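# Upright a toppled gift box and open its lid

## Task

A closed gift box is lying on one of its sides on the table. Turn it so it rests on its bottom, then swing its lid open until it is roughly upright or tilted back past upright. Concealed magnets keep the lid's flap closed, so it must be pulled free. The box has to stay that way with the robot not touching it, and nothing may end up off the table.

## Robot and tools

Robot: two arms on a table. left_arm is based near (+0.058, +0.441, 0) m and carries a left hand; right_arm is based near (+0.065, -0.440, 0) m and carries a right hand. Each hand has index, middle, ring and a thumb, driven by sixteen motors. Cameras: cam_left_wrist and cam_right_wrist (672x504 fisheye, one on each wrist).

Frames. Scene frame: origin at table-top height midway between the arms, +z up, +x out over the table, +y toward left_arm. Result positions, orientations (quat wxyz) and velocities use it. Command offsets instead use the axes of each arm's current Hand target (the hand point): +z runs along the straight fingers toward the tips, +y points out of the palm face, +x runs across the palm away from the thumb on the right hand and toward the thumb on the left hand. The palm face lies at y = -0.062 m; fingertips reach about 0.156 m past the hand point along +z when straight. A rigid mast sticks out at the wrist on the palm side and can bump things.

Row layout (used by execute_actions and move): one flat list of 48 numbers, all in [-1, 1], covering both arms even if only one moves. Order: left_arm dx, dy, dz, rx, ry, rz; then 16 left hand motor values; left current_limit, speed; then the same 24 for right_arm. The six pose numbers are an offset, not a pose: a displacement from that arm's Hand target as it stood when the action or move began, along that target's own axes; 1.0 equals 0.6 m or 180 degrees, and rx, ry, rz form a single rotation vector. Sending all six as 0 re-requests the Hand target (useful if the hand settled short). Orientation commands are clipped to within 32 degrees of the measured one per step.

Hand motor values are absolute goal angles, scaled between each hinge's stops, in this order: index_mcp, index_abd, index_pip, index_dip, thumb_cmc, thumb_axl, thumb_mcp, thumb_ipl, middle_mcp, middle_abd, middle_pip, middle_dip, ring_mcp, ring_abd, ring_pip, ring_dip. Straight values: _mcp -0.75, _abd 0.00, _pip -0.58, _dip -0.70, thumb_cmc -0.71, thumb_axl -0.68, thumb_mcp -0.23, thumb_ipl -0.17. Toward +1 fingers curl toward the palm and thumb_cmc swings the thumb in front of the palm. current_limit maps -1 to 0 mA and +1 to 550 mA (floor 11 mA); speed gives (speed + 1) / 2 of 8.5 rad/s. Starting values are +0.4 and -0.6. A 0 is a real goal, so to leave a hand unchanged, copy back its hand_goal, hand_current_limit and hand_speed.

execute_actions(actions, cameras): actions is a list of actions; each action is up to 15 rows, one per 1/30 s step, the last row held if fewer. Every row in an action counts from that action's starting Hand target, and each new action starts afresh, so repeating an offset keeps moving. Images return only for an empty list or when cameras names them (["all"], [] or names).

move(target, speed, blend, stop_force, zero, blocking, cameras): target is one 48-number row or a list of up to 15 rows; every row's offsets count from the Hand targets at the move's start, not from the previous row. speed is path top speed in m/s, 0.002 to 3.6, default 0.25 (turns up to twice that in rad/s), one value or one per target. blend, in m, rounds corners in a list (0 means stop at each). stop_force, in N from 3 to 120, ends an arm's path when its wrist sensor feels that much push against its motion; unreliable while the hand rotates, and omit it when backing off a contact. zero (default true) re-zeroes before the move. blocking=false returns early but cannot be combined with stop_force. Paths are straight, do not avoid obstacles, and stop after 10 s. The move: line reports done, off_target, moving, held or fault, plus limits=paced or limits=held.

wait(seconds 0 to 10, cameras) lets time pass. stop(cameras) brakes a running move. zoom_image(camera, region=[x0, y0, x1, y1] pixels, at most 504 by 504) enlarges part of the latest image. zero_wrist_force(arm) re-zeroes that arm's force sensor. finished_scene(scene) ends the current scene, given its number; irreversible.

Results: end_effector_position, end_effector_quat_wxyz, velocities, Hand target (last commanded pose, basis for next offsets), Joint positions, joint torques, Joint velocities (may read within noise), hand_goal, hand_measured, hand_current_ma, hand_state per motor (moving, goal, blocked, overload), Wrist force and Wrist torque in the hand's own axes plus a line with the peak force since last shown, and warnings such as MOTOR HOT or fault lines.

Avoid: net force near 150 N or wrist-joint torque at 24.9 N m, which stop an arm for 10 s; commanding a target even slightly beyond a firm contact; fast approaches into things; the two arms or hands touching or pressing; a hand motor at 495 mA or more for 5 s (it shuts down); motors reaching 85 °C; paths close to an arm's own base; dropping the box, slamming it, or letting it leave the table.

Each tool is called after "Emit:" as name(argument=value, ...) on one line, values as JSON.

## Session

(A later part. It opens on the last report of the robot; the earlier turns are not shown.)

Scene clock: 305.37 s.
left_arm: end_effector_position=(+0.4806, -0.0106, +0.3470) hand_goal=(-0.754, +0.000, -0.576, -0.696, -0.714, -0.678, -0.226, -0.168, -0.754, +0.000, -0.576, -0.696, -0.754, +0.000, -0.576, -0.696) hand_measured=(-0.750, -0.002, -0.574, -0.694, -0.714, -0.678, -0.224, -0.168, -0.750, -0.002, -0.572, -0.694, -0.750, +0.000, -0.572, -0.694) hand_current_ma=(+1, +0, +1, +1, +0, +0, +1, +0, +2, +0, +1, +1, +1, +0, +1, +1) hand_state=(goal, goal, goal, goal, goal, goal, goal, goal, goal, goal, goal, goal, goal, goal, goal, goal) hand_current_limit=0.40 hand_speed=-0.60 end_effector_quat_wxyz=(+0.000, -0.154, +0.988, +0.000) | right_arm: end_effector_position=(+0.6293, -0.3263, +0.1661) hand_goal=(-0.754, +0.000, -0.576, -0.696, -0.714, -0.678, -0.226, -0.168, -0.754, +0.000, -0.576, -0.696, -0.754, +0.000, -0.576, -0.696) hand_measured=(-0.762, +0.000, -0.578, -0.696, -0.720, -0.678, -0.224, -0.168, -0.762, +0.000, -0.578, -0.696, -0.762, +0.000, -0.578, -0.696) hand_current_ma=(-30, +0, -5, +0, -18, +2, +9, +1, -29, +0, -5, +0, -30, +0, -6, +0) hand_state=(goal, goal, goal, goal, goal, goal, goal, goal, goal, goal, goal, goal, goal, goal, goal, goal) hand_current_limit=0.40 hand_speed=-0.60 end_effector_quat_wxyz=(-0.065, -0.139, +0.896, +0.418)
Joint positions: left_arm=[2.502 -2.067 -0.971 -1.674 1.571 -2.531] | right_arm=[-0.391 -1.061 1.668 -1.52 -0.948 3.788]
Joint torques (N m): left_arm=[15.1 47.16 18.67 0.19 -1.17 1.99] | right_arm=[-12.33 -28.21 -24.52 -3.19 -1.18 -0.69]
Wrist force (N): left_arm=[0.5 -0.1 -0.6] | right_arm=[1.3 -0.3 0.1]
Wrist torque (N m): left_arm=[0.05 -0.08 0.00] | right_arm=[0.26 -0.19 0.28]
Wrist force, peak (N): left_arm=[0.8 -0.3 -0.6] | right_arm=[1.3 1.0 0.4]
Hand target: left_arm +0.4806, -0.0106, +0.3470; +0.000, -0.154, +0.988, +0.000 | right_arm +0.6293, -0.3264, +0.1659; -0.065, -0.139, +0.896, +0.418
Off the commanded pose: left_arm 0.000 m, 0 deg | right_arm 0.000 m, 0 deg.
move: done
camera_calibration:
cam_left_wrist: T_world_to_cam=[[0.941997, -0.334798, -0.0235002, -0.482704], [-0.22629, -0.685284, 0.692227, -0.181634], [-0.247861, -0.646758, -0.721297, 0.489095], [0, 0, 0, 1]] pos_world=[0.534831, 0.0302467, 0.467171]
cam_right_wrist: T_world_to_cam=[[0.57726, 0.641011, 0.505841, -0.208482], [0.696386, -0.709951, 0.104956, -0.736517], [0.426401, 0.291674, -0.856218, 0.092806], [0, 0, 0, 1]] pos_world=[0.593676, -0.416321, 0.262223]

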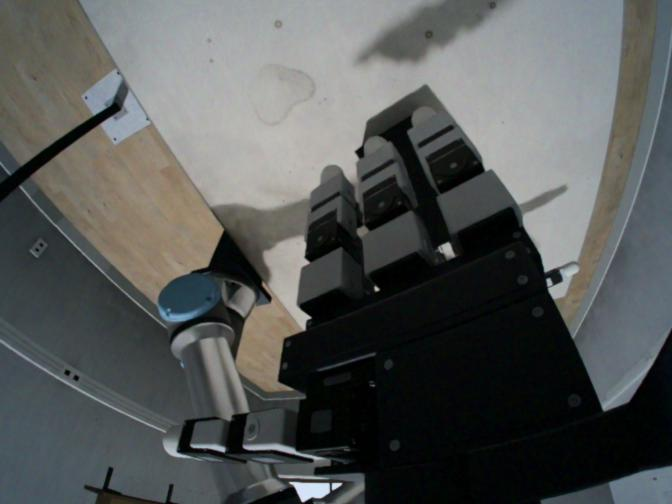

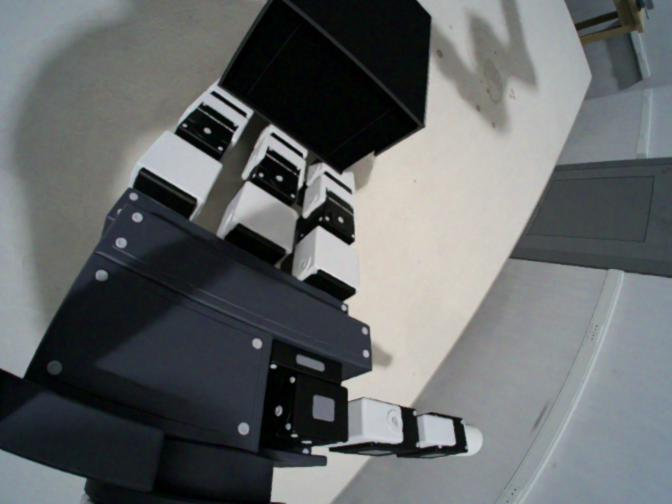

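Emit:
move(target=[[0,0,0,0,0,0,-0.754,0,-0.576,-0.696,-0.714,-0.678,-0.226,-0.168,-0.754,0,-0.576,-0.696,-0.754,0,-0.576,-0.696,0.4,-0.6,0,-0.0569,-0.0139,0,0,0,-0.754,0,-0.576,-0.696,-0.714,-0.678,-0.226,-0.168,-0.754,0,-0.576,-0.696,-0.754,0,-0.576,-0.696,0.4,-0.6],[0,0,0,0,0,0,-0.754,0,-0.576,-0.696,-0.714,-0.678,-0.226,-0.168,-0.754,0,-0.576,-0.696,-0.754,0,-0.576,-0.696,0.4,-0.6,0,-0.1192,-0.0942,0,0,0,-0.754,0,-0.576,-0.696,-0.714,-0.678,-0.226,-0.168,-0.754,0,-0.576,-0.696,-0.754,0,-0.576,-0.696,0.4,-0.6],[0,0,0,0,0,0,-0.754,0,-0.576,-0.696,-0.714,-0.678,-0.226,-0.168,-0.754,0,-0.576,-0.696,-0.754,0,-0.576,-0.696,0.4,-0.6,0,-0.079,-0.303,0,0,0,-0.754,0,-0.576,-0.696,-0.714,-0.678,-0.226,-0.168,-0.754,0,-0.576,-0.696,-0.754,0,-0.576,-0.696,0.4,-0.6]], speed=[0.04,0.05,0.2], blend=[0.005,0.01,0], cameras=["all"])

Scene clock: 319.03 s.
left_arm: end_effector_position=(+0.4806, -0.0106, +0.3470) hand_goal=(-0.754, +0.000, -0.576, -0.696, -0.714, -0.678, -0.226, -0.168, -0.754, +0.000, -0.576, -0.696, -0.754, +0.000, -0.576, -0.696) hand_measured=(-0.750, -0.002, -0.574, -0.694, -0.714, -0.678, -0.224, -0.168, -0.750, -0.002, -0.572, -0.694, -0.750, +0.000, -0.572, -0.694) hand_current_ma=(+1, +0, +1, +1, +0, +0, +1, +0, +2, +0, +1, +1, +1, +0, +1, +1) hand_state=(goal, goal, goal, goal, goal, goal, goal, goal, goal, goal, goal, goal, goal, goal, goal, goal) hand_current_limit=0.40 hand_speed=-0.60 end_effector_quat_wxyz=(+0.000, -0.154, +0.988, +0.000) | right_arm: end_effector_position=(+0.6808, -0.4881, +0.2464) hand_goal=(-0.754, +0.000, -0.576, -0.696, -0.714, -0.678, -0.226, -0.168, -0.754, +0.000, -0.576, -0.696, -0.754, +0.000, -0.576, -0.696) hand_measured=(-0.772, +0.000, -0.582, -0.698, -0.720, -0.678, -0.224, -0.168, -0.762, +0.000, -0.578, -0.696, -0.762, +0.000, -0.578, -0.696) hand_current_ma=(-68, +0, -22, -6, -18, +2, +9, +1, -31, +0, -6, +0, -32, +0, -7, +0) hand_state=(goal, goal, goal, goal, goal, goal, goal, goal, goal, goal, goal, goal, goal, goal, goal, goal) hand_current_limit=0.40 hand_speed=-0.60 end_effector_quat_wxyz=(-0.065, -0.139, +0.896, +0.418)
Joint positions: left_arm=[2.502 -2.067 -0.971 -1.674 1.571 -2.531] | right_arm=[-0.572 -0.927 1.2 -1.098 -1.066 3.625]
Joint torques (N m): left_arm=[14.34 46.85 18.66 0.13 -1.27 2.02] | right_arm=[-13.21 -37.23 -27.21 1.28 -1.44 -0.9]
Wrist force (N): left_arm=[0.4 -0.4 -0.5] | right_arm=[1.2 -0.2 0.5]
Wrist torque (N m): left_arm=[0.02 -0.07 0.01] | right_arm=[0.13 -0.11 0.24]
Wrist force, peak (N): left_arm=[0.5 -0.2 -0.9] | right_arm=[1.3 -0.5 1.6]
Hand target: left_arm +0.4806, -0.0106, +0.3470; +0.000, -0.154, +0.988, +0.000 | right_arm +0.6808, -0.4881, +0.2464; -0.065, -0.139, +0.896, +0.418
Off the commanded pose: left_arm 0.000 m, 0 deg | right_arm 0.000 m, 0 deg.
move: done
camera_calibration:
cam_left_wrist: T_world_to_cam=[[0.941997, -0.334798, -0.0235002, -0.482704], [-0.22629, -0.685284, 0.692227, -0.181634], [-0.247861, -0.646758, -0.721297, 0.489095], [0, 0, 0, 1]] pos_world=[0.534831, 0.0302467, 0.467171]
cam_right_wrist: T_world_to_cam=[[0.577267, 0.641008, 0.505837, -0.175068], [0.696322, -0.709997, 0.105073, -0.895694], [0.426495, 0.29157, -0.856206, 0.186583], [0, 0, 0, 1]] pos_world=[0.645176, -0.578121, 0.342423]

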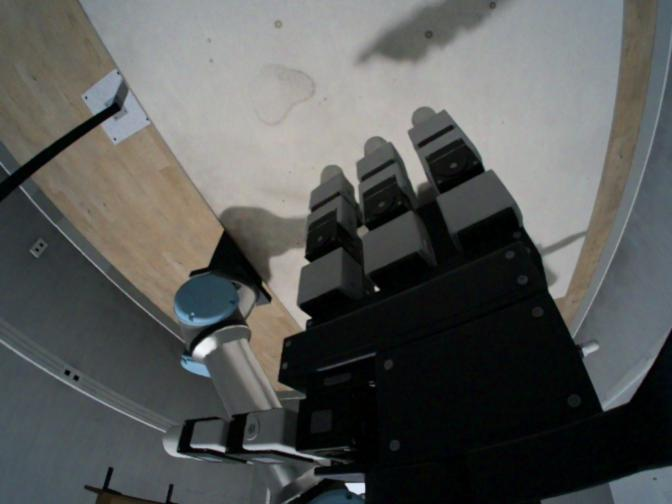

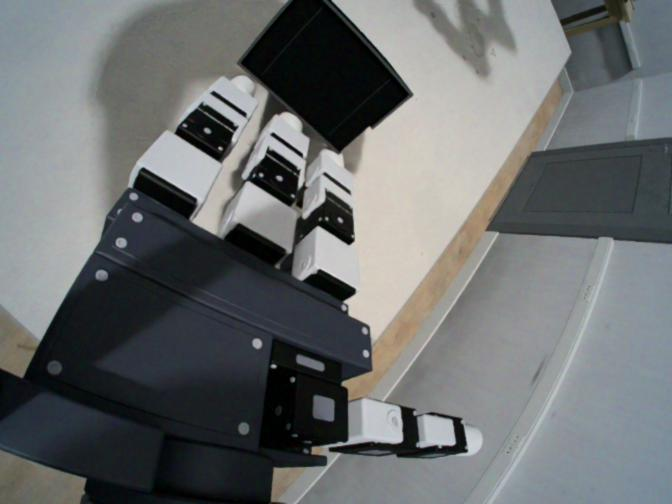

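Emit:
move(target=[[0,0,0,0,0,0,-0.754,0,-0.576,-0.696,-0.714,-0.678,-0.226,-0.168,-0.754,0,-0.576,-0.696,-0.754,0,-0.576,-0.696,0.4,-0.6,0,-0.0878,-0.0242,0,0,0,-0.754,0,-0.576,-0.696,-0.714,-0.678,-0.226,-0.168,-0.754,0,-0.576,-0.696,-0.754,0,-0.576,-0.696,0.4,-0.6],[0,0,0,0,0,0,-0.754,0,-0.576,-0.696,-0.714,-0.678,-0.226,-0.168,-0.754,0,-0.576,-0.696,-0.754,0,-0.576,-0.696,0.4,-0.6,0,-0.1465,-0.0293,0,0,0,-0.754,0,-0.576,-0.696,-0.714,-0.678,-0.226,-0.168,-0.754,0,-0.576,-0.696,-0.754,0,-0.576,-0.696,0.4,-0.6],[0,0,0,0,0,0,-0.754,0,-0.576,-0.696,-0.714,-0.678,-0.226,-0.168,-0.754,0,-0.576,-0.696,-0.754,0,-0.576,-0.696,0.4,-0.6,0,-0.1932,-0.0228,0,0,0,-0.754,0,-0.576,-0.696,-0.714,-0.678,-0.226,-0.168,-0.754,0,-0.576,-0.696,-0.754,0,-0.576,-0.696,0.4,-0.6],[0,0,0,0,0,0,-0.754,0,-0.576,-0.696,-0.714,-0.678,-0.226,-0.168,-0.754,0,-0.576,-0.696,-0.754,0,-0.576,-0.696,0.4,-0.6,0,-0.232,-0.012,0,0,0,-0.754,0,-0.576,-0.696,-0.714,-0.678,-0.226,-0.168,-0.754,0,-0.576,-0.696,-0.754,0,-0.576,-0.696,0.4,-0.6]], speed=0.06, blend=[0.01,0.01,0.01,0], cameras=["all"])

Emit:
zoom_image(camera="cam_right_wrist", region=[180, 0, 520, 240])

Scene clock: 384.47 s.
left_arm: end_effector_position=(+0.4806, -0.0106, +0.3470) hand_goal=(-0.754, +0.000, -0.576, -0.696, -0.714, -0.678, -0.226, -0.168, -0.754, +0.000, -0.576, -0.696, -0.754, +0.000, -0.576, -0.696) hand_measured=(-0.750, -0.002, -0.574, -0.694, -0.714, -0.678, -0.224, -0.168, -0.750, -0.002, -0.572, -0.694, -0.750, +0.000, -0.572, -0.694) hand_current_ma=(+1, +0, +1, +1, +0, +0, +1, +0, +2, +0, +1, +1, +1, +0, +1, +1) hand_state=(goal, goal, goal, goal, goal, goal, goal, goal, goal, goal, goal, goal, goal, goal, goal, goal) hand_current_limit=0.40 hand_speed=-0.60 end_effector_quat_wxyz=(+0.000, -0.154, +0.988, +0.000) | right_arm: end_effector_position=(+0.7096, -0.5785, +0.1447) hand_goal=(-0.754, +0.000, -0.576, -0.696, -0.714, -0.678, -0.226, -0.168, -0.754, +0.000, -0.576, -0.696, -0.754, +0.000, -0.576, -0.696) hand_measured=(-0.772, +0.000, -0.582, -0.700, -0.720, -0.678, -0.224, -0.168, -0.762, +0.000, -0.578, -0.696, -0.762, +0.000, -0.578, -0.696) hand_current_ma=(-68, +0, -20, -10, -18, +2, +9, +1, -31, +0, -6, +0, -32, +0, -7, +0) hand_state=(goal, goal, goal, goal, goal, goal, goal, goal, goal, goal, goal, goal, goal, goal, goal, goal) hand_current_limit=0.40 hand_speed=-0.60 end_effector_quat_wxyz=(-0.065, -0.139, +0.896, +0.418)
Joint positions: left_arm=[2.502 -2.067 -0.971 -1.674 1.571 -2.531] | right_arm=[-0.65 -0.678 1.021 -1.139 -1.119 3.561]
Joint torques (N m): left_arm=[14.69 47.68 19.1 0.22 -1.26 1.88] | right_arm=[-13.33 -44.22 -26.02 -2.68 -1.65 -0.83]
Wrist force (N): left_arm=[0.4 -0.3 -0.6] | right_arm=[1.0 0.3 0.2]
Wrist torque (N m): left_arm=[0.03 -0.06 0.00] | right_arm=[0.10 -0.13 0.22]
Wrist force, peak (N): left_arm=[0.6 -0.4 -0.7] | right_arm=[1.3 -0.3 0.5]
Hand target: left_arm +0.4806, -0.0106, +0.3470; +0.000, -0.154, +0.988, +0.000 | right_arm +0.7096, -0.5787, +0.1444; -0.065, -0.139, +0.896, +0.418
Off the commanded pose: left_arm 0.000 m, 0 deg | right_arm 0.000 m, 0 deg.
move: done
camera_calibration:
cam_left_wrist: T_world_to_cam=[[0.941997, -0.334798, -0.0235002, -0.482704], [-0.22629, -0.685284, 0.692227, -0.181634], [-0.247861, -0.646758, -0.721297, 0.489095], [0, 0, 0, 1]] pos_world=[0.534831, 0.0302467, 0.467171]
cam_right_wrist: T_world_to_cam=[[0.57726, 0.641011, 0.505841, -0.082297], [0.696386, -0.709951, 0.104956, -0.96923], [0.426401, 0.291674, -0.856218, 0.113718], [0, 0, 0, 1]] pos_world=[0.673976, -0.668521, 0.240723]

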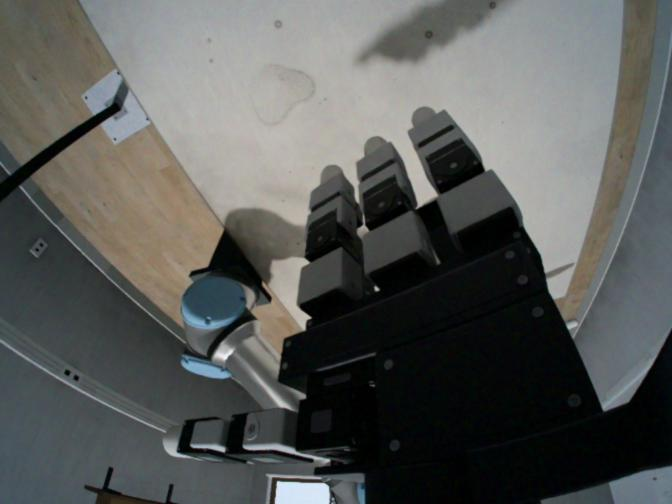

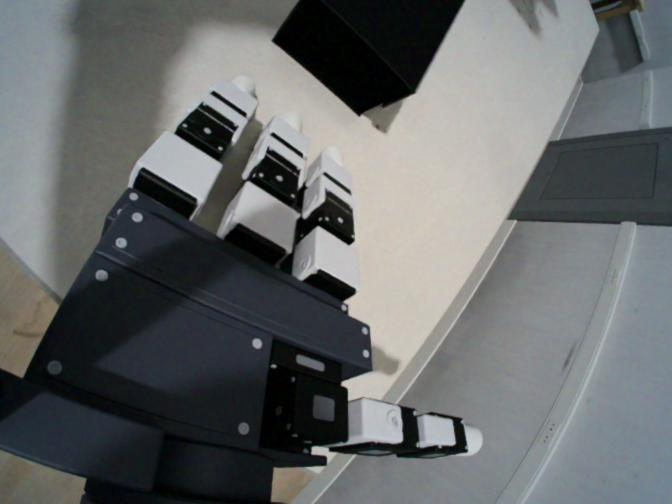

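Scaled by 1.482 from the camera's 672x504 image, which has a finer 960x720 frame.

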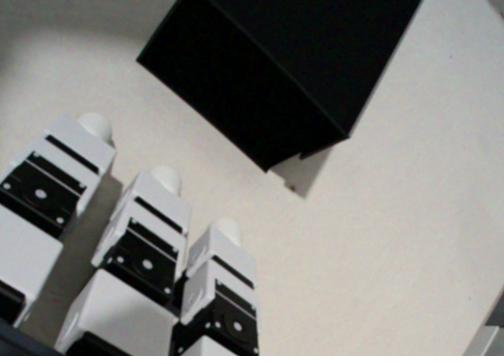

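Emit:
move(target=[[0,0.1,0,0,0,0,-0.754,0,-0.576,-0.696,-0.714,-0.678,-0.226,-0.168,-0.754,0,-0.576,-0.696,-0.754,0,-0.576,-0.696,0.4,-0.6,0,0.1277,-0.1072,0,0,0,-0.754,0,-0.576,-0.696,-0.714,-0.678,-0.226,-0.168,-0.754,0,-0.576,-0.696,-0.754,0,-0.576,-0.696,0.4,-0.6],[0,0.1,0,0,0,0,-0.754,0,-0.576,-0.696,-0.714,-0.678,-0.226,-0.168,-0.754,0,-0.576,-0.696,-0.754,0,-0.576,-0.696,0.4,-0.6,-0.0563,0.3267,-0.1178,0.2144,0.2211,-0.4743,-0.754,0,-0.576,-0.696,-0.714,-0.678,-0.226,-0.168,-0.754,0,-0.576,-0.696,-0.754,0,-0.576,-0.696,0.4,-0.6],[0,0.1,0,0,0,0,-0.754,0,-0.576,-0.696,-0.714,-0.678,-0.226,-0.168,-0.754,0,-0.576,-0.696,-0.754,0,-0.576,-0.696,0.4,-0.6,-0.1057,0.2888,0.2155,0.2144,0.2211,-0.4743,-0.754,0,-0.285,-0.261,-0.714,-0.678,-0.226,-0.168,-0.754,0,-0.285,-0.261,-0.754,0,-0.285,-0.261,0.4,-0.6]], speed=[0.15,0.35,0.25], cameras=["all"])

Scene clock: 450.90 s.
left_arm: end_effector_position=(+0.4624, +0.0466, +0.3470) hand_goal=(-0.754, +0.000, -0.576, -0.696, -0.714, -0.678, -0.226, -0.168, -0.754, +0.000, -0.576, -0.696, -0.754, +0.000, -0.576, -0.696) hand_measured=(-0.750, -0.002, -0.574, -0.694, -0.714, -0.678, -0.224, -0.168, -0.750, -0.002, -0.574, -0.694, -0.750, +0.000, -0.572, -0.694) hand_current_ma=(+1, +0, +1, +1, +0, +0, +1, +0, +2, +0, +1, +1, +1, +0, +1, +1) hand_state=(goal, goal, goal, goal, goal, goal, goal, goal, goal, goal, goal, goal, goal, goal, goal, goal) hand_current_limit=0.40 hand_speed=-0.60 end_effector_quat_wxyz=(+0.000, -0.154, +0.988, +0.000) | right_arm: end_effector_position=(+0.7062, -0.3589, +0.1940) hand_goal=(-0.754, +0.000, -0.286, -0.262, -0.714, -0.678, -0.226, -0.168, -0.754, +0.000, -0.286, -0.262, -0.754, +0.000, -0.286, -0.262) hand_measured=(-0.756, +0.000, -0.290, -0.266, -0.716, -0.678, -0.224, -0.168, -0.756, +0.000, -0.290, -0.266, -0.756, +0.000, -0.290, -0.266) hand_current_ma=(-4, +0, -13, -10, -9, +2, +10, +1, -3, +0, -11, -10, -3, +0, -13, -10) hand_state=(goal, goal, goal, goal, goal, goal, goal, goal, goal, goal, goal, goal, goal, goal, goal, goal) hand_current_limit=0.40 hand_speed=-0.60 end_effector_quat_wxyz=(+0.000, +0.816, -0.577, +0.000)
Joint positions: left_arm=[2.556 -1.919 -1.185 -1.608 1.571 -2.477] | right_arm=[-0.056 -0.97 1.199 -1.801 -1.571 2.74]
Joint torques (N m): left_arm=[13.96 41.51 18.46 4.09 -1.52 1.95] | right_arm=[11.16 -36.36 -17.85 -4.51 -2.09 1.77]
Wrist force (N): left_arm=[0.1 -0.2 -0.4] | right_arm=[0.0 0.4 -0.4]
Wrist torque (N m): left_arm=[0.01 -0.04 -0.02] | right_arm=[0.10 0.04 -0.10]
Wrist force, peak (N): left_arm=[0.3 -0.7 -0.6] | right_arm=[0.8 0.5 -1.2]
Hand target: left_arm +0.4624, +0.0466, +0.3470; +0.000, -0.154, +0.988, +0.000 | right_arm +0.7062, -0.3589, +0.1940; +0.000, +0.816, -0.577, +0.000
Off the commanded pose: left_arm 0.000 m, 0 deg | right_arm 0.000 m, 0 deg.
move: done
camera_calibration:
cam_left_wrist: T_world_to_cam=[[0.941997, -0.334798, -0.0235002, -0.446348], [-0.22629, -0.685284, 0.692227, -0.146645], [-0.247861, -0.646758, -0.721297, 0.521489], [0, 0, 0, 1]] pos_world=[0.516531, 0.0873467, 0.467171]
cam_right_wrist: T_world_to_cam=[[-0.877519, 0.479468, -0.00845286, 0.823087], [0.312868, 0.585791, 0.747638, -0.204983], [0.36342, 0.653422, -0.664053, 0.230377], [0, 0, 0, 1]] pos_world=[0.702684, -0.4251, 0.313193]

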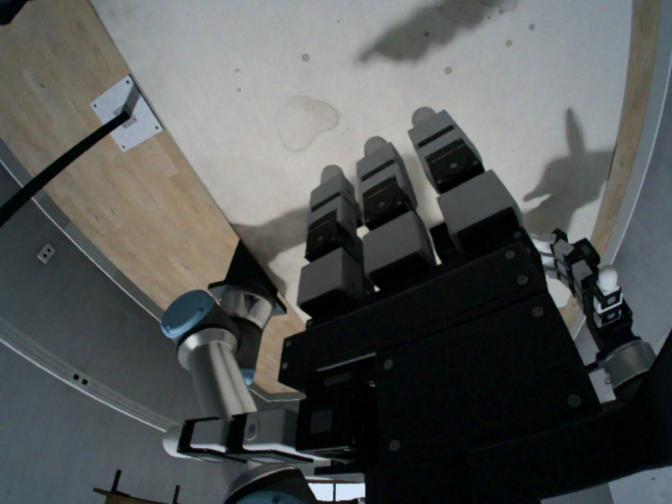

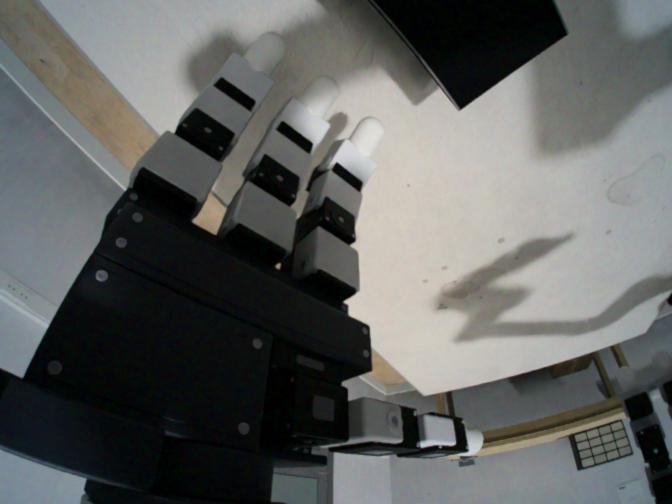

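Emit:
move(target=[[0,0,0,0,0,0,-0.754,0,-0.576,-0.696,-0.714,-0.678,-0.226,-0.168,-0.754,0,-0.576,-0.696,-0.754,0,-0.576,-0.696,0.4,-0.6,0,0,0.13,0,0,0,-0.754,0,-0.286,-0.262,-0.714,-0.678,-0.226,-0.168,-0.754,0,-0.286,-0.262,-0.754,0,-0.286,-0.262,0.4,-0.6],[0,0,0,0,0,0,-0.754,0,-0.576,-0.696,-0.714,-0.678,-0.226,-0.168,-0.754,0,-0.576,-0.696,-0.754,0,-0.576,-0.696,0.4,-0.6,0,0.075,0.13,0,0,0,-0.754,0,-0.286,-0.262,-0.714,-0.678,-0.226,-0.168,-0.754,0,-0.286,-0.262,-0.754,0,-0.286,-0.262,0.4,-0.6]], speed=[0.1,0.04], cameras=["cam_right_wrist"])

Emit:
zoom_image(camera="cam_right_wrist", region=[180, 0, 480, 200])

Scene clock: 473.83 s.
left_arm: end_effector_position=(+0.4624, +0.0466, +0.3470) hand_goal=(-0.754, +0.000, -0.576, -0.696, -0.714, -0.678, -0.226, -0.168, -0.754, +0.000, -0.576, -0.696, -0.754, +0.000, -0.576, -0.696) hand_measured=(-0.750, -0.002, -0.574, -0.694, -0.714, -0.678, -0.224, -0.168, -0.750, -0.002, -0.574, -0.694, -0.750, +0.000, -0.572, -0.694) hand_current_ma=(+1, +0, +1, +1, +0, +0, +1, +0, +2, +0, +1, +1, +1, +0, +1, +1) hand_state=(goal, goal, goal, goal, goal, goal, goal, goal, goal, goal, goal, goal, goal, goal, goal, goal) hand_current_limit=0.40 hand_speed=-0.60 end_effector_quat_wxyz=(+0.000, -0.154, +0.988, +0.000) | right_arm: end_effector_position=(+0.6639, -0.3739, +0.1160) hand_goal=(-0.754, +0.000, -0.286, -0.262, -0.714, -0.678, -0.226, -0.168, -0.754, +0.000, -0.286, -0.262, -0.754, +0.000, -0.286, -0.262) hand_measured=(-0.756, +0.000, -0.290, -0.266, -0.716, -0.678, -0.224, -0.168, -0.756, +0.000, -0.290, -0.266, -0.756, +0.000, -0.290, -0.266) hand_current_ma=(-4, +0, -13, -10, -9, +2, +10, +1, -3, +0, -11, -10, -3, +0, -13, -10) hand_state=(goal, goal, goal, goal, goal, goal, goal, goal, goal, goal, goal, goal, goal, goal, goal, goal) hand_current_limit=0.40 hand_speed=-0.60 end_effector_quat_wxyz=(+0.000, +0.816, -0.577, +0.000)
Joint positions: left_arm=[2.556 -1.919 -1.185 -1.608 1.571 -2.477] | right_arm=[-0.082 -1.007 1.472 -2.036 -1.571 2.714]
Joint torques (N m): left_arm=[15 41.43 19.23 4.3 -1.79 1.97] | right_arm=[-13.71 -61.59 -15.11 -4.39 0.09 -0.91]
Wrist force (N): left_arm=[0.2 -0.4 -0.5] | right_arm=[0.4 0.2 -0.5]
Wrist torque (N m): left_arm=[-0.02 -0.06 0.01] | right_arm=[0.11 -0.01 0.06]
Wrist force, peak (N): left_arm=[0.3 0.0 -0.9] | right_arm=[0.0 0.2 -1.0]
Hand target: left_arm +0.4624, +0.0466, +0.3470; +0.000, -0.154, +0.988, +0.000 | right_arm +0.6638, -0.3739, +0.1160; +0.000, +0.816, -0.577, +0.000
Off the commanded pose: left_arm 0.000 m, 0 deg | right_arm 0.000 m, 0 deg.
move: done
camera_calibration:
cam_right_wrist: T_world_to_cam=[[-0.877474, 0.479551, -0.00841983, 0.7925], [0.312994, 0.585836, 0.74755, -0.124688], [0.363421, 0.653321, -0.664152, 0.203733], [0, 0, 0, 1]] pos_world=[0.660384, -0.4401, 0.235193]
Images, in order (width x height): cam_right_wrist 672x504.

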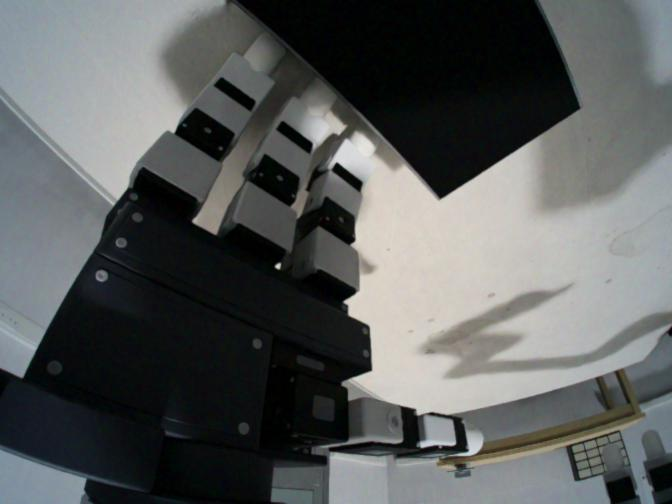

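Scaled by 1.680 from the camera's 672x504 image, which has a finer 960x720 frame.

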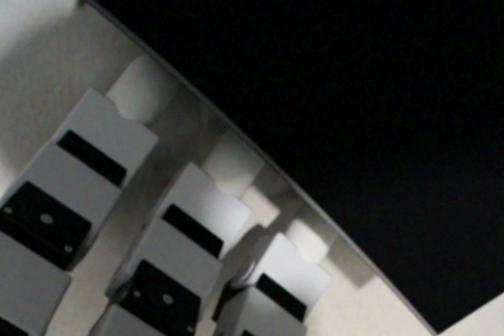

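Emit:
move(target=[0,0,0,0,0,0,-0.754,0,-0.576,-0.696,-0.714,-0.678,-0.226,-0.168,-0.754,0,-0.576,-0.696,-0.754,0,-0.576,-0.696,0.4,-0.6,0,0.05,0,0,0,0,-0.754,0,-0.286,-0.262,-0.714,-0.678,-0.226,-0.168,-0.754,0,-0.286,-0.262,-0.754,0,-0.286,-0.262,0.4,-0.6], speed=0.02, stop_force=4, cameras=["cam_right_wrist"])

Emit:
zoom_image(camera="cam_right_wrist", region=[180, 0, 480, 200])

Scene clock: 482.83 s.
left_arm: end_effector_position=(+0.4624, +0.0466, +0.3470) hand_goal=(-0.754, +0.000, -0.576, -0.696, -0.714, -0.678, -0.226, -0.168, -0.754, +0.000, -0.576, -0.696, -0.754, +0.000, -0.576, -0.696) hand_measured=(-0.750, -0.002, -0.574, -0.694, -0.714, -0.678, -0.224, -0.168, -0.750, -0.002, -0.574, -0.694, -0.750, +0.000, -0.572, -0.694) hand_current_ma=(+1, +0, +1, +1, +0, +0, +1, +0, +2, +0, +1, +1, +1, +0, +1, +1) hand_state=(goal, goal, goal, goal, goal, goal, goal, goal, goal, goal, goal, goal, goal, goal, goal, goal) hand_current_limit=0.40 hand_speed=-0.60 end_effector_quat_wxyz=(+0.000, -0.154, +0.988, +0.000) | right_arm: end_effector_position=(+0.6355, -0.3839, +0.1160) hand_goal=(-0.754, +0.000, -0.286, -0.262, -0.714, -0.678, -0.226, -0.168, -0.754, +0.000, -0.286, -0.262, -0.754, +0.000, -0.286, -0.262) hand_measured=(-0.758, +0.000, -0.290, -0.262, -0.716, -0.678, -0.224, -0.168, -0.756, +0.000, -0.290, -0.264, -0.756, +0.000, -0.290, -0.266) hand_current_ma=(-16, -1, -13, -2, -9, +2, +10, +1, -7, +0, -11, -7, -3, +0, -13, -10) hand_state=(goal, goal, goal, goal, goal, goal, goal, goal, goal, goal, goal, goal, goal, goal, goal, goal) hand_current_limit=0.40 hand_speed=-0.60 end_effector_quat_wxyz=(+0.000, +0.816, -0.577, +0.000)
Joint positions: left_arm=[2.556 -1.919 -1.185 -1.608 1.571 -2.477] | right_arm=[-0.101 -1.069 1.573 -2.075 -1.571 2.695]
Joint torques (N m): left_arm=[14.18 41.15 19.32 3.94 -1.58 1.83] | right_arm=[-13.3 -59.16 -15.07 -4.47 -0.8 -0.75]
Wrist force (N): left_arm=[0.3 -0.2 -0.4] | right_arm=[0.5 -0.6 -0.9]
Wrist torque (N m): left_arm=[0.00 -0.06 0.00] | right_arm=[0.17 -0.01 0.07]
Wrist force, peak (N): left_arm=[0.3 -0.4 -0.8] | right_arm=[0.4 -0.9 -1.4]
Hand target: left_arm +0.4624, +0.0466, +0.3470; +0.000, -0.154, +0.988, +0.000 | right_arm +0.6355, -0.3839, +0.1160; +0.000, +0.816, -0.577, +0.000
Off the commanded pose: left_arm 0.000 m, 0 deg | right_arm 0.000 m, 0 deg.
move: done
camera_calibration:
cam_right_wrist: T_world_to_cam=[[-0.877519, 0.479468, -0.00845286, 0.772374], [0.312868, 0.585791, 0.747638, -0.109902], [0.36342, 0.653422, -0.664053, 0.22061], [0, 0, 0, 1]] pos_world=[0.631984, -0.4501, 0.235193]
Images, in order (width x height): cam_right_wrist 672x504.

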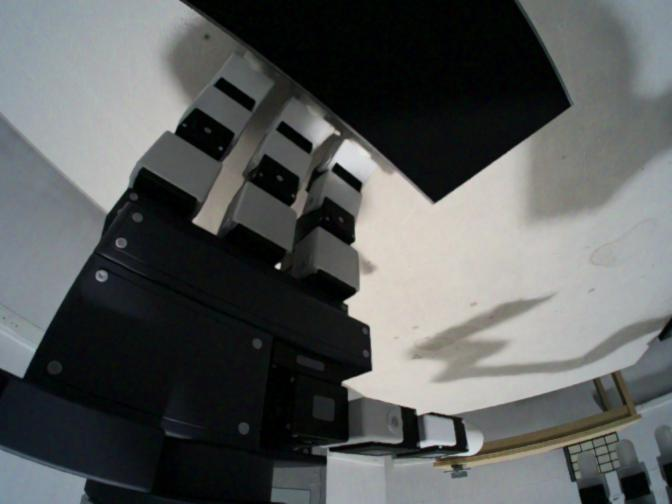

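Scaled by 1.680 from the camera's 672x504 image, which has a finer 960x720 frame.

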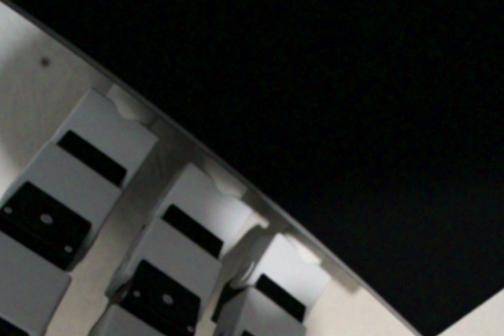

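Emit:
move(target=[0,0,0,0,0,0,-0.754,0,-0.576,-0.696,-0.714,-0.678,-0.226,-0.168,-0.754,0,-0.576,-0.696,-0.754,0,-0.576,-0.696,0.4,-0.6,0,0.005,-0.045,0,0,0,-0.754,0,-0.286,-0.262,-0.714,-0.678,-0.226,-0.168,-0.754,0,-0.286,-0.262,-0.754,0,-0.286,-0.262,0.4,-0.6], speed=0.03, cameras=["cam_right_wrist"])

Emit:
zoom_image(camera="cam_right_wrist", region=[180, 0, 600, 220])

Scene clock: 494.67 s.
left_arm: end_effector_position=(+0.4624, +0.0466, +0.3470) hand_goal=(-0.754, +0.000, -0.576, -0.696, -0.714, -0.678, -0.226, -0.168, -0.754, +0.000, -0.576, -0.696, -0.754, +0.000, -0.576, -0.696) hand_measured=(-0.750, -0.002, -0.574, -0.694, -0.714, -0.678, -0.224, -0.168, -0.750, -0.002, -0.574, -0.694, -0.750, +0.000, -0.572, -0.694) hand_current_ma=(+1, +0, +1, +1, +0, +0, +1, +0, +2, +0, +1, +1, +1, +0, +1, +1) hand_state=(goal, goal, goal, goal, goal, goal, goal, goal, goal, goal, goal, goal, goal, goal, goal, goal) hand_current_limit=0.40 hand_speed=-0.60 end_effector_quat_wxyz=(+0.000, -0.154, +0.988, +0.000) | right_arm: end_effector_position=(+0.6327, -0.3849, +0.1429) hand_goal=(-0.754, +0.000, -0.286, -0.262, -0.714, -0.678, -0.226, -0.168, -0.754, +0.000, -0.286, -0.262, -0.754, +0.000, -0.286, -0.262) hand_measured=(-0.758, +0.000, -0.290, -0.262, -0.716, -0.678, -0.224, -0.168, -0.756, +0.000, -0.290, -0.264, -0.756, +0.000, -0.290, -0.266) hand_current_ma=(-16, -1, -13, -2, -9, +2, +10, +1, -10, +0, -11, -7, -5, +0, -13, -10) hand_state=(goal, goal, goal, goal, goal, goal, goal, goal, goal, goal, goal, goal, goal, goal, goal, goal) hand_current_limit=0.40 hand_speed=-0.60 end_effector_quat_wxyz=(+0.000, +0.816, -0.577, +0.000)
Joint positions: left_arm=[2.556 -1.919 -1.185 -1.608 1.571 -2.477] | right_arm=[-0.103 -1.104 1.551 -2.018 -1.571 2.693]
Joint torques (N m): left_arm=[13.5 41.2 18.94 4.19 -1.57 1.83] | right_arm=[-13.59 -58.52 -27.9 0.13 -0.11 -0.8]
Wrist force (N): left_arm=[0.2 -0.2 -0.7] | right_arm=[0.6 -0.3 -0.1]
Wrist torque (N m): left_arm=[0.02 -0.05 -0.01] | right_arm=[0.12 -0.03 0.08]
Wrist force, peak (N): left_arm=[0.3 -0.4 -0.6] | right_arm=[0.5 -0.7 -1.1]
Hand target: left_arm +0.4624, +0.0466, +0.3470; +0.000, -0.154, +0.988, +0.000 | right_arm +0.6327, -0.3849, +0.1430; +0.000, +0.816, -0.577, +0.000
Off the commanded pose: left_arm 0.000 m, 0 deg | right_arm 0.000 m, 0 deg.
move: done
camera_calibration:
cam_right_wrist: T_world_to_cam=[[-0.877519, 0.479468, -0.00845286, 0.770623], [0.312868, 0.585791, 0.747638, -0.128477], [0.36342, 0.653422, -0.664053, 0.240078], [0, 0, 0, 1]] pos_world=[0.629184, -0.4511, 0.261993]
Images, in order (width x height): cam_right_wrist 672x504.

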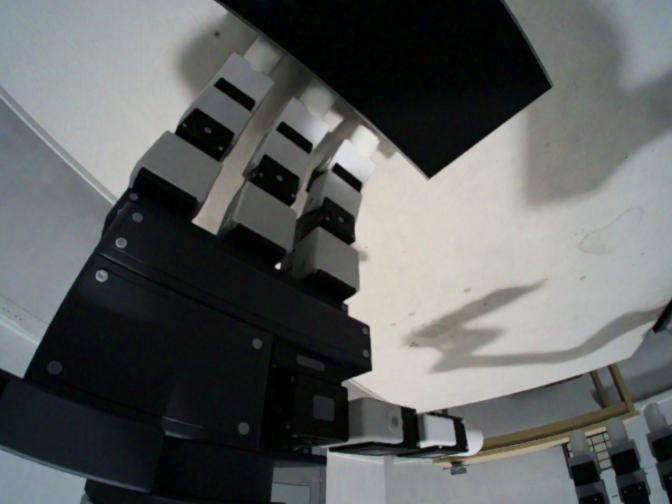

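Scaled by 1.200 from the camera's 672x504 image, which has a finer 960x720 frame.

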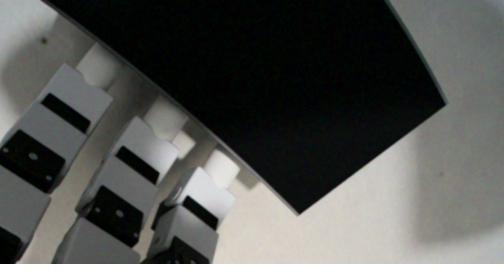

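Emit:
move(target=[[0,0.3,0,0,0,0,-0.754,0,-0.576,-0.696,-0.714,-0.678,-0.226,-0.168,-0.754,0,-0.576,-0.696,-0.754,0,-0.576,-0.696,0.4,-0.6,0.001,-0.049,-0.195,0,0,0,-0.754,0,-0.286,-0.262,-0.714,-0.678,-0.226,-0.168,-0.754,0,-0.286,-0.262,-0.754,0,-0.286,-0.262,0.4,-0.6],[0,0.3,0,0,0,0,-0.754,0,-0.576,-0.696,-0.714,-0.678,-0.226,-0.168,-0.754,0,-0.576,-0.696,-0.754,0,-0.576,-0.696,0.4,-0.6,0.3125,-0.0087,-0.195,0,0,0.509,-0.754,0,-0.286,-0.262,-0.714,-0.678,-0.226,-0.168,-0.754,0,-0.286,-0.262,-0.754,0,-0.286,-0.262,0.4,-0.6],[0,0.3,0,0,0,0,-0.754,0,-0.576,-0.696,-0.714,-0.678,-0.226,-0.168,-0.754,0,-0.576,-0.696,-0.754,0,-0.576,-0.696,0.4,-0.6,0.2345,0.0223,0.015,0,0,0.509,-0.754,0,-0.286,-0.262,-0.714,-0.678,-0.226,-0.168,-0.754,0,-0.286,-0.262,-0.754,0,-0.286,-0.262,0.4,-0.6],[0,0.3,0,0,0,0,-0.754,0,-0.576,-0.696,-0.714,-0.678,-0.226,-0.168,-0.754,0,-0.576,-0.696,-0.754,0,-0.576,-0.696,0.4,-0.6,-0.341,0.0047,0.015,0,0,0.509,-0.754,0,-0.286,-0.262,-0.714,-0.678,-0.226,-0.168,-0.754,0,-0.286,-0.262,-0.754,0,-0.286,-0.262,0.4,-0.6]], speed=[0.2,0.35,0.2,0.08], blend=[0.02,0.02,0,0], cameras=["all"])

Scene clock: 541.40 s.
left_arm: end_effector_position=(+0.4075, +0.2180, +0.3470) hand_goal=(-0.754, +0.000, -0.576, -0.696, -0.714, -0.678, -0.226, -0.168, -0.754, +0.000, -0.576, -0.696, -0.754, +0.000, -0.576, -0.696) hand_measured=(-0.752, -0.002, -0.574, -0.694, -0.714, -0.678, -0.224, -0.168, -0.750, -0.002, -0.574, -0.694, -0.752, +0.000, -0.574, -0.694) hand_current_ma=(+1, +0, +1, +1, +0, +0, +1, +0, +1, +0, +1, +1, +1, +0, +1, +1) hand_state=(goal, goal, goal, goal, goal, goal, goal, goal, goal, goal, goal, goal, goal, goal, goal, goal) hand_current_limit=0.40 hand_speed=-0.60 end_effector_quat_wxyz=(+0.000, -0.154, +0.988, +0.000) | right_arm: end_effector_position=(+0.5619, -0.1931, +0.1341) hand_goal=(-0.754, +0.000, -0.286, -0.262, -0.714, -0.678, -0.226, -0.168, -0.754, +0.000, -0.286, -0.262, -0.754, +0.000, -0.286, -0.262) hand_measured=(-0.758, +0.000, -0.290, -0.262, -0.716, -0.678, -0.224, -0.168, -0.756, +0.000, -0.290, -0.264, -0.760, +0.000, -0.290, -0.264) hand_current_ma=(-11, -1, -12, -2, -8, +2, +10, +1, -5, +0, -11, -7, -18, +2, -13, -4) hand_state=(goal, goal, goal, goal, goal, goal, goal, goal, goal, goal, goal, goal, goal, goal, goal, goal) hand_current_limit=0.40 hand_speed=-0.60 end_effector_quat_wxyz=(+0.000, -0.155, +0.988, +0.000)
Joint positions: left_arm=[2.783 -1.537 -1.632 -1.544 1.571 -2.25] | right_arm=[0.057 -1.378 1.96 -2.154 -1.571 4.452]
Joint torques (N m): left_arm=[14.3 26.09 19.2 4.04 -1.5 1.92] | right_arm=[10.84 -14.66 -26.37 -3.33 -2 1.93]
Wrist force (N): left_arm=[0.1 0.0 0.1] | right_arm=[0.3 -0.2 0.3]
Wrist torque (N m): left_arm=[0.00 0.01 -0.03] | right_arm=[0.09 -0.06 -0.07]
Wrist force, peak (N): left_arm=[0.0 -1.3 -0.5] | right_arm=[0.5 -0.9 -1.1]
Hand target: left_arm +0.4075, +0.2180, +0.3470; +0.000, -0.154, +0.988, +0.000 | right_arm +0.5619, -0.1929, +0.1340; +0.000, -0.155, +0.988, +0.000
Off the commanded pose: left_arm 0.000 m, 0 deg | right_arm 0.000 m, 0 deg.
move: done
camera_calibration:
cam_left_wrist: T_world_to_cam=[[0.941997, -0.334798, -0.0235002, -0.337309], [-0.22629, -0.685284, 0.692227, -0.0415197], [-0.247861, -0.646758, -0.721297, 0.618825], [0, 0, 0, 1]] pos_world=[0.461731, 0.258847, 0.467171]
cam_right_wrist: T_world_to_cam=[[0.504132, 0.863587, -0.00828034, -0.0857281], [0.576542, -0.329396, 0.747729, -0.537094], [0.643001, -0.381728, -0.663953, -0.222302], [0, 0, 0, 1]] pos_world=[0.495816, -0.187741, 0.253292]

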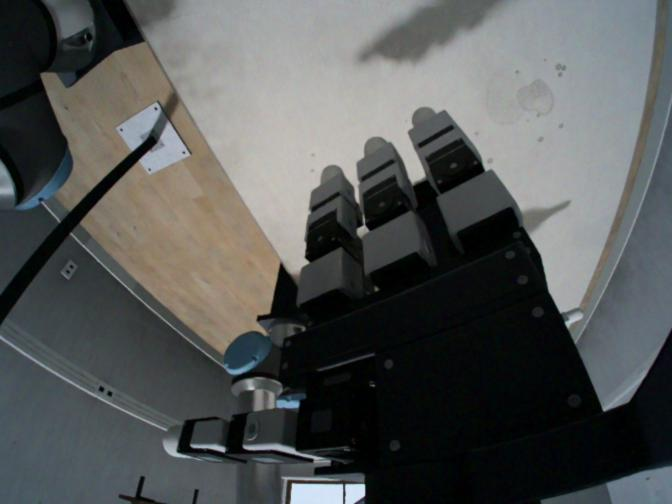

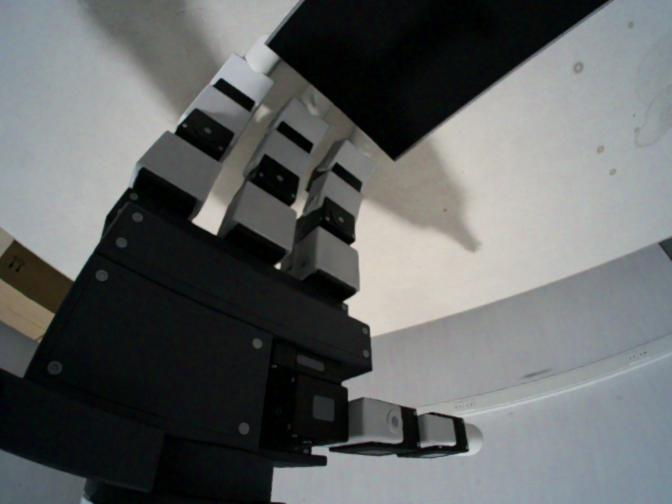

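Emit:
move(target=[[0,0,0,0,0,0,-0.754,0,-0.576,-0.696,0.571,-0.678,-0.226,-0.168,-0.754,0,-0.576,-0.696,-0.754,0,-0.576,-0.696,0.8,-0.6,0,-0.082,-0.21,0,0,0,-0.754,0,-0.286,-0.262,-0.714,-0.678,-0.226,-0.168,-0.754,0,-0.286,-0.262,-0.754,0,-0.286,-0.262,0.8,-0.6],[0,0,0,0,0,0,-0.754,0,-0.576,-0.696,0.571,-0.678,-0.226,-0.168,-0.754,0,-0.576,-0.696,-0.754,0,-0.576,-0.696,0.8,-0.6,-0.129,0.195,-0.21,0,0,-0.489,-0.754,0,-0.286,-0.262,-0.714,-0.678,-0.226,-0.168,-0.754,0,-0.286,-0.262,-0.754,0,-0.286,-0.262,0.8,-0.6],[0.362,-0.546,0.162,0.0883,-0.0853,-0.4837,-0.754,0,-0.576,-0.696,0.571,-0.678,-0.226,-0.168,-0.754,0,-0.576,-0.696,-0.754,0,-0.576,-0.696,0.8,-0.6,-0.101,0.195,0.028,0,0,-0.489,-0.754,0,-0.286,-0.262,-0.714,-0.678,-0.226,-0.168,-0.754,0,-0.286,-0.262,-0.754,0,-0.286,-0.262,0.8,-0.6],[0.355,-0.578,0.405,0.0883,-0.0853,-0.4837,-0.754,0,-0.576,-0.696,0.571,-0.678,-0.226,-0.168,-0.754,0,-0.576,-0.696,-0.754,0,-0.576,-0.696,0.8,-0.6,-0.101,0.195,0.028,0,0,-0.489,-0.754,0,-0.286,-0.262,-0.714,-0.678,-0.226,-0.168,-0.754,0,-0.286,-0.262,-0.754,0,-0.286,-0.262,0.8,-0.6]], speed=[0.2,0.35,0.3,0.15], cameras=["all"])

Scene clock: 609.20 s.
left_arm: end_effector_position=(+0.3126, -0.1139, +0.2614) hand_goal=(-0.754, +0.000, -0.576, -0.696, +0.570, -0.678, -0.226, -0.168, -0.754, +0.000, -0.576, -0.696, -0.754, +0.000, -0.576, -0.696) hand_measured=(-0.750, -0.002, -0.574, -0.694, +0.568, -0.678, -0.224, -0.168, -0.750, -0.002, -0.574, -0.694, -0.750, +0.000, -0.574, -0.694) hand_current_ma=(+1, +0, +1, +1, +0, +0, +1, +0, +2, +0, +1, +1, +1, +0, +1, +1) hand_state=(goal, goal, goal, goal, goal, goal, goal, goal, goal, goal, goal, goal, goal, goal, goal, goal) hand_current_limit=0.80 hand_speed=-0.60 end_effector_quat_wxyz=(-0.122, +0.725, -0.671, +0.097) | right_arm: end_effector_position=(+0.5851, -0.0625, +0.1302) hand_goal=(-0.754, +0.000, -0.286, -0.262, -0.714, -0.678, -0.226, -0.168, -0.754, +0.000, -0.286, -0.262, -0.754, +0.000, -0.286, -0.262) hand_measured=(-0.756, +0.000, -0.290, -0.262, -0.716, -0.678, -0.224, -0.168, -0.756, +0.000, -0.290, -0.264, -0.756, +0.000, -0.290, -0.264) hand_current_ma=(-6, -1, -12, -2, -7, +2, +11, +1, -4, +0, -11, -7, -5, +2, -13, -4) hand_state=(goal, goal, goal, goal, goal, goal, goal, goal, goal, goal, goal, goal, goal, goal, goal, goal) hand_current_limit=0.80 hand_speed=-0.60 end_effector_quat_wxyz=(+0.000, +0.798, -0.603, +0.000)
Joint positions: left_arm=[2.263 -1.811 -1.548 -1.19 1.839 -4.087] | right_arm=[0.376 -0.963 1.36 -1.967 -1.571 3.235]
Joint torques (N m): left_arm=[14.66 37.01 18.32 4.51 -1.08 2.1] | right_arm=[7.45 -65.1 -27.75 0.08 0.92 0.9]
Wrist force (N): left_arm=[1.0 -0.2 -0.1] | right_arm=[0.1 0.4 -0.1]
Wrist torque (N m): left_arm=[0.02 -0.02 0.06] | right_arm=[0.04 0.00 -0.10]
Wrist force, peak (N): left_arm=[3.9 3.5 0.6] | right_arm=[0.1 0.7 1.8]
Hand target: left_arm +0.3126, -0.1139, +0.2614; -0.122, +0.725, -0.671, +0.097 (not the last commanded pose) | right_arm +0.5851, -0.0626, +0.1302; +0.000, +0.798, -0.603, +0.000 (not the last commanded pose)
Off the commanded pose: left_arm 0.170 m, 11 deg | right_arm 0.013 m, 0 deg.
move: held (left_arm, right_arm; a check stopped the path); path passed 2 of 4 targets; limits=held
pose unreachable (left arm): on one or more control steps of this call, first in action 0 (counted from 0), this arm could not follow its commanded pose, so it was not sent that pose on those steps. It may still have moved: this result reports where it is.
cause: moving toward the commanded pose would bring a part of the arm too close to another arm (a part of this arm just beyond joint 5 (wrist 2) and a part of the right arm just beyond its joint 2 (shoulder lift), along the way the arms are being sent, or toward where that arm still pushes).
pose unreachable (right arm): on one or more control steps of this call, first in action 0 (counted from 0), this arm could not follow its commanded pose, so it was not sent that pose on those steps. It may still have moved: this result reports where it is.
cause: moving toward the commanded pose would bring a part of the arm too close to another arm (a part of this arm just beyond joint 2 (shoulder lift) and a part of the left arm just beyond its joint 5 (wrist 2), at the place that arm was heading or pushing toward when its own hold began).
camera_calibration:
cam_left_wrist: T_world_to_cam=[[0.517099, 0.836558, 0.181049, -0.148242], [0.37809, -0.413019, 0.828531, -0.42477], [0.767891, -0.35998, -0.529866, -0.0160884], [0, 0, 0, 1]] pos_world=[0.249611, -0.0572168, 0.370249]
cam_right_wrist: T_world_to_cam=[[-0.845688, 0.533613, -0.00831447, 0.558863], [0.34927, 0.56518, 0.747384, -0.315508], [0.403513, 0.62915, -0.664341, 0.0134581], [0, 0, 0, 1]] pos_world=[0.577391, -0.128364, 0.249393]

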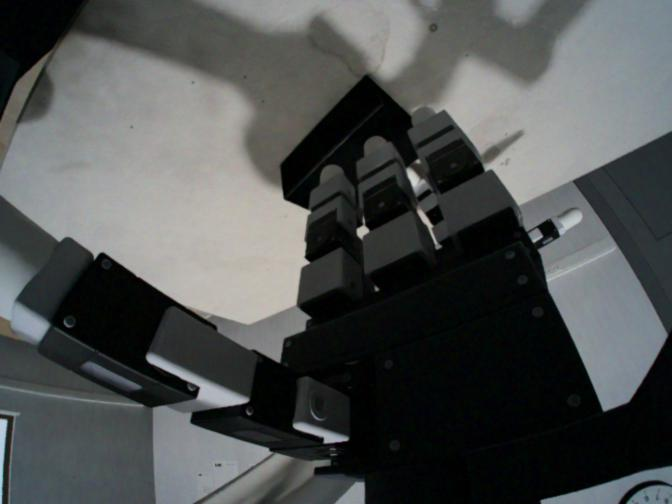

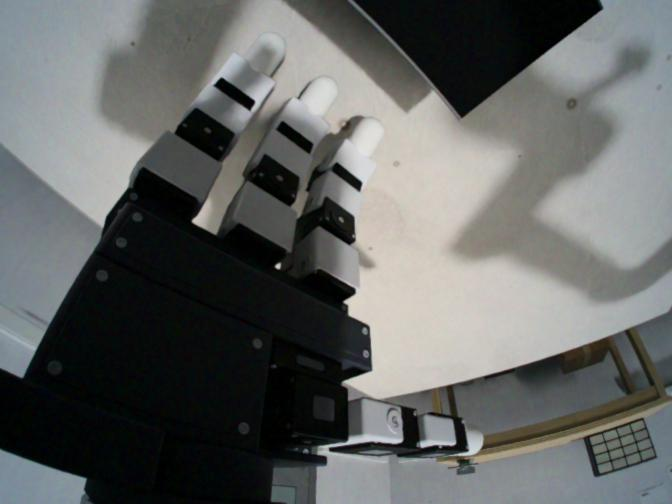

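Emit:
move(target=[[-0.527,0.013,-0.149,0,0,0,-0.754,0,-0.576,-0.696,0.571,-0.678,-0.226,-0.168,-0.754,0,-0.576,-0.696,-0.754,0,-0.576,-0.696,0.8,-0.6,0.001,-0.034,-0.217,0,0,0,-0.754,0,-0.286,-0.262,-0.714,-0.678,-0.226,-0.168,-0.754,0,-0.286,-0.262,-0.754,0,-0.286,-0.262,0.8,-0.6],[-0.527,0.013,-0.149,0,0,0,-0.754,0,-0.576,-0.696,0.571,-0.678,-0.226,-0.168,-0.754,0,-0.576,-0.696,-0.754,0,-0.576,-0.696,0.8,-0.6,0.348,0.038,-0.217,0,0,0.5,-0.754,0,-0.286,-0.262,-0.714,-0.678,-0.226,-0.168,-0.754,0,-0.286,-0.262,-0.754,0,-0.286,-0.262,0.8,-0.6],[-0.527,0.013,-0.149,0,0,0,-0.754,0,-0.576,-0.696,0.571,-0.678,-0.226,-0.168,-0.754,0,-0.576,-0.696,-0.754,0,-0.576,-0.696,0.8,-0.6,0.289,0.082,-0.006,0,0,0.5,-0.754,0,-0.286,-0.262,-0.714,-0.678,-0.226,-0.168,-0.754,0,-0.286,-0.262,-0.754,0,-0.286,-0.262,0.8,-0.6],[-0.527,0.013,-0.149,0,0,0,-0.754,0,-0.576,-0.696,0.571,-0.678,-0.226,-0.168,-0.754,0,-0.576,-0.696,-0.754,0,-0.576,-0.696,0.8,-0.6,-0.127,0.082,-0.006,0,0,0.5,-0.754,0,-0.286,-0.262,-0.714,-0.678,-0.226,-0.168,-0.754,0,-0.286,-0.262,-0.754,0,-0.286,-0.262,0.8,-0.6],[-0.527,0.013,-0.149,0,0,0,-0.754,0,-0.576,-0.696,0.571,-0.678,-0.226,-0.168,-0.754,0,-0.576,-0.696,-0.754,0,-0.576,-0.696,0.8,-0.6,-0.0605,0.0815,-0.217,0,0,0.5,-0.754,0,-0.286,-0.262,-0.714,-0.678,-0.226,-0.168,-0.754,0,-0.286,-0.262,-0.754,0,-0.286,-0.262,0.8,-0.6]], speed=[0.3,0.35,0.2,0.1,0.2], cameras=["all"])

Scene clock: 658.57 s.
left_arm: end_effector_position=(+0.2522, +0.1966, +0.3510) hand_goal=(-0.754, +0.000, -0.576, -0.696, +0.570, -0.678, -0.226, -0.168, -0.754, +0.000, -0.576, -0.696, -0.754, +0.000, -0.576, -0.696) hand_measured=(-0.750, -0.002, -0.574, -0.694, +0.568, -0.678, -0.224, -0.168, -0.750, -0.002, -0.574, -0.694, -0.750, +0.000, -0.574, -0.694) hand_current_ma=(+1, +0, +1, +1, +0, +0, +1, +0, +2, +0, +1, +1, +1, +0, +1, +1) hand_state=(goal, goal, goal, goal, goal, goal, goal, goal, goal, goal, goal, goal, goal, goal, goal, goal) hand_current_limit=0.80 hand_speed=-0.60 end_effector_quat_wxyz=(-0.122, +0.725, -0.671, +0.097) | right_arm: end_effector_position=(+0.5281, -0.0409, +0.2603) hand_goal=(-0.754, +0.000, -0.286, -0.262, -0.714, -0.678, -0.226, -0.168, -0.754, +0.000, -0.286, -0.262, -0.754, +0.000, -0.286, -0.262) hand_measured=(-0.756, +0.000, -0.290, -0.262, -0.716, -0.678, -0.224, -0.168, -0.756, +0.000, -0.290, -0.264, -0.756, +0.000, -0.290, -0.264) hand_current_ma=(-7, -2, -10, -2, -7, +2, +11, +1, -4, +0, -11, -7, -6, +1, -13, -4) hand_state=(goal, goal, goal, goal, goal, goal, goal, goal, goal, goal, goal, goal, goal, goal, goal, goal) hand_current_limit=0.80 hand_speed=-0.60 end_effector_quat_wxyz=(+0.000, -0.138, +0.990, +0.000)
Joint positions: left_arm=[2.768 -1.045 -1.996 -1.399 1.728 -3.583] | right_arm=[0.356 -1.423 1.663 -1.81 -1.571 4.785]
Joint torques (N m): left_arm=[14.56 6.64 19.89 0.49 -1.45 2.06] | right_arm=[-12.23 -45.33 -29.24 0.09 -2.25 -0.88]
Wrist force (N): left_arm=[0.9 -0.2 0.3] | right_arm=[0.1 0.4 -0.3]
Wrist torque (N m): left_arm=[-0.01 -0.01 0.06] | right_arm=[0.09 -0.01 0.04]
Wrist force, peak (N): left_arm=[2.0 -0.3 0.4] | right_arm=[0.7 -1.0 -1.0]
Hand target: left_arm +0.2522, +0.1966, +0.3510; -0.122, +0.725, -0.671, +0.097 | right_arm +0.5281, -0.0410, +0.2604; +0.000, -0.138, +0.990, +0.000
Off the commanded pose: left_arm 0.000 m, 0 deg | right_arm 0.000 m, 0 deg.
move: done
camera_calibration:
cam_left_wrist: T_world_to_cam=[[0.51741, 0.836356, 0.181095, -0.393061], [0.378026, -0.413247, 0.828446, -0.347857], [0.767713, -0.360187, -0.529983, 0.189604], [0, 0, 0, 1]] pos_world=[0.189311, 0.253281, 0.459849]
cam_right_wrist: T_world_to_cam=[[0.533676, 0.845644, -0.00873126, -0.215357], [0.565137, -0.348933, 0.747573, -0.556563], [0.629134, -0.403896, -0.664122, -0.0522466], [0, 0, 0, 1]] pos_world=[0.462336, -0.0331905, 0.379493]

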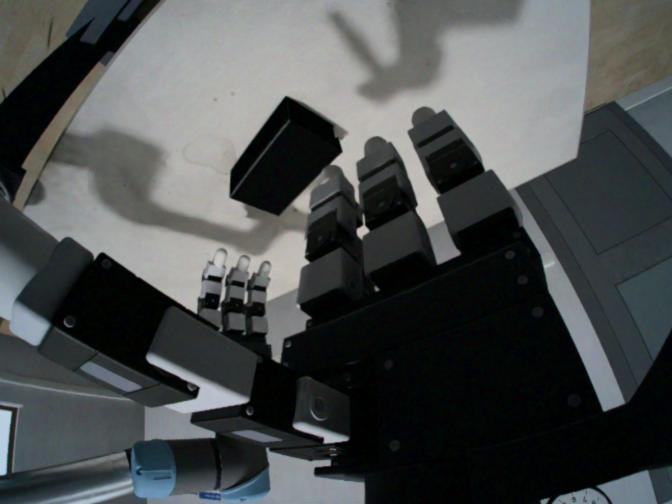

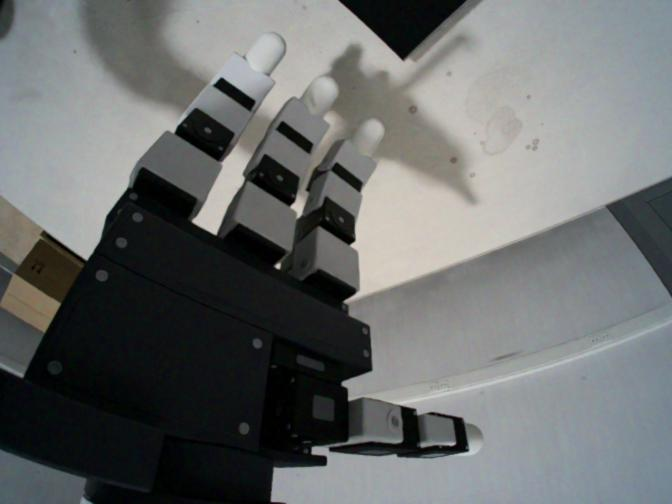

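Emit:
zoom_image(camera="cam_left_wrist", region=[210, 80, 360, 230])

Emit:
zoom_image(camera="cam_right_wrist", region=[330, 0, 490, 80])

Scaled by 3.360 from the camera's 672x504 image, which has a finer 960x720 frame.

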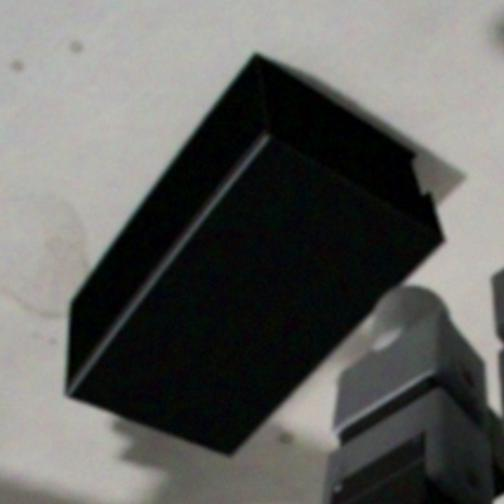

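Scaled by 3.150 from the camera's 672x504 image, which has a finer 960x720 frame.

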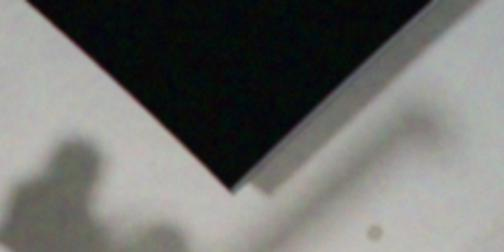

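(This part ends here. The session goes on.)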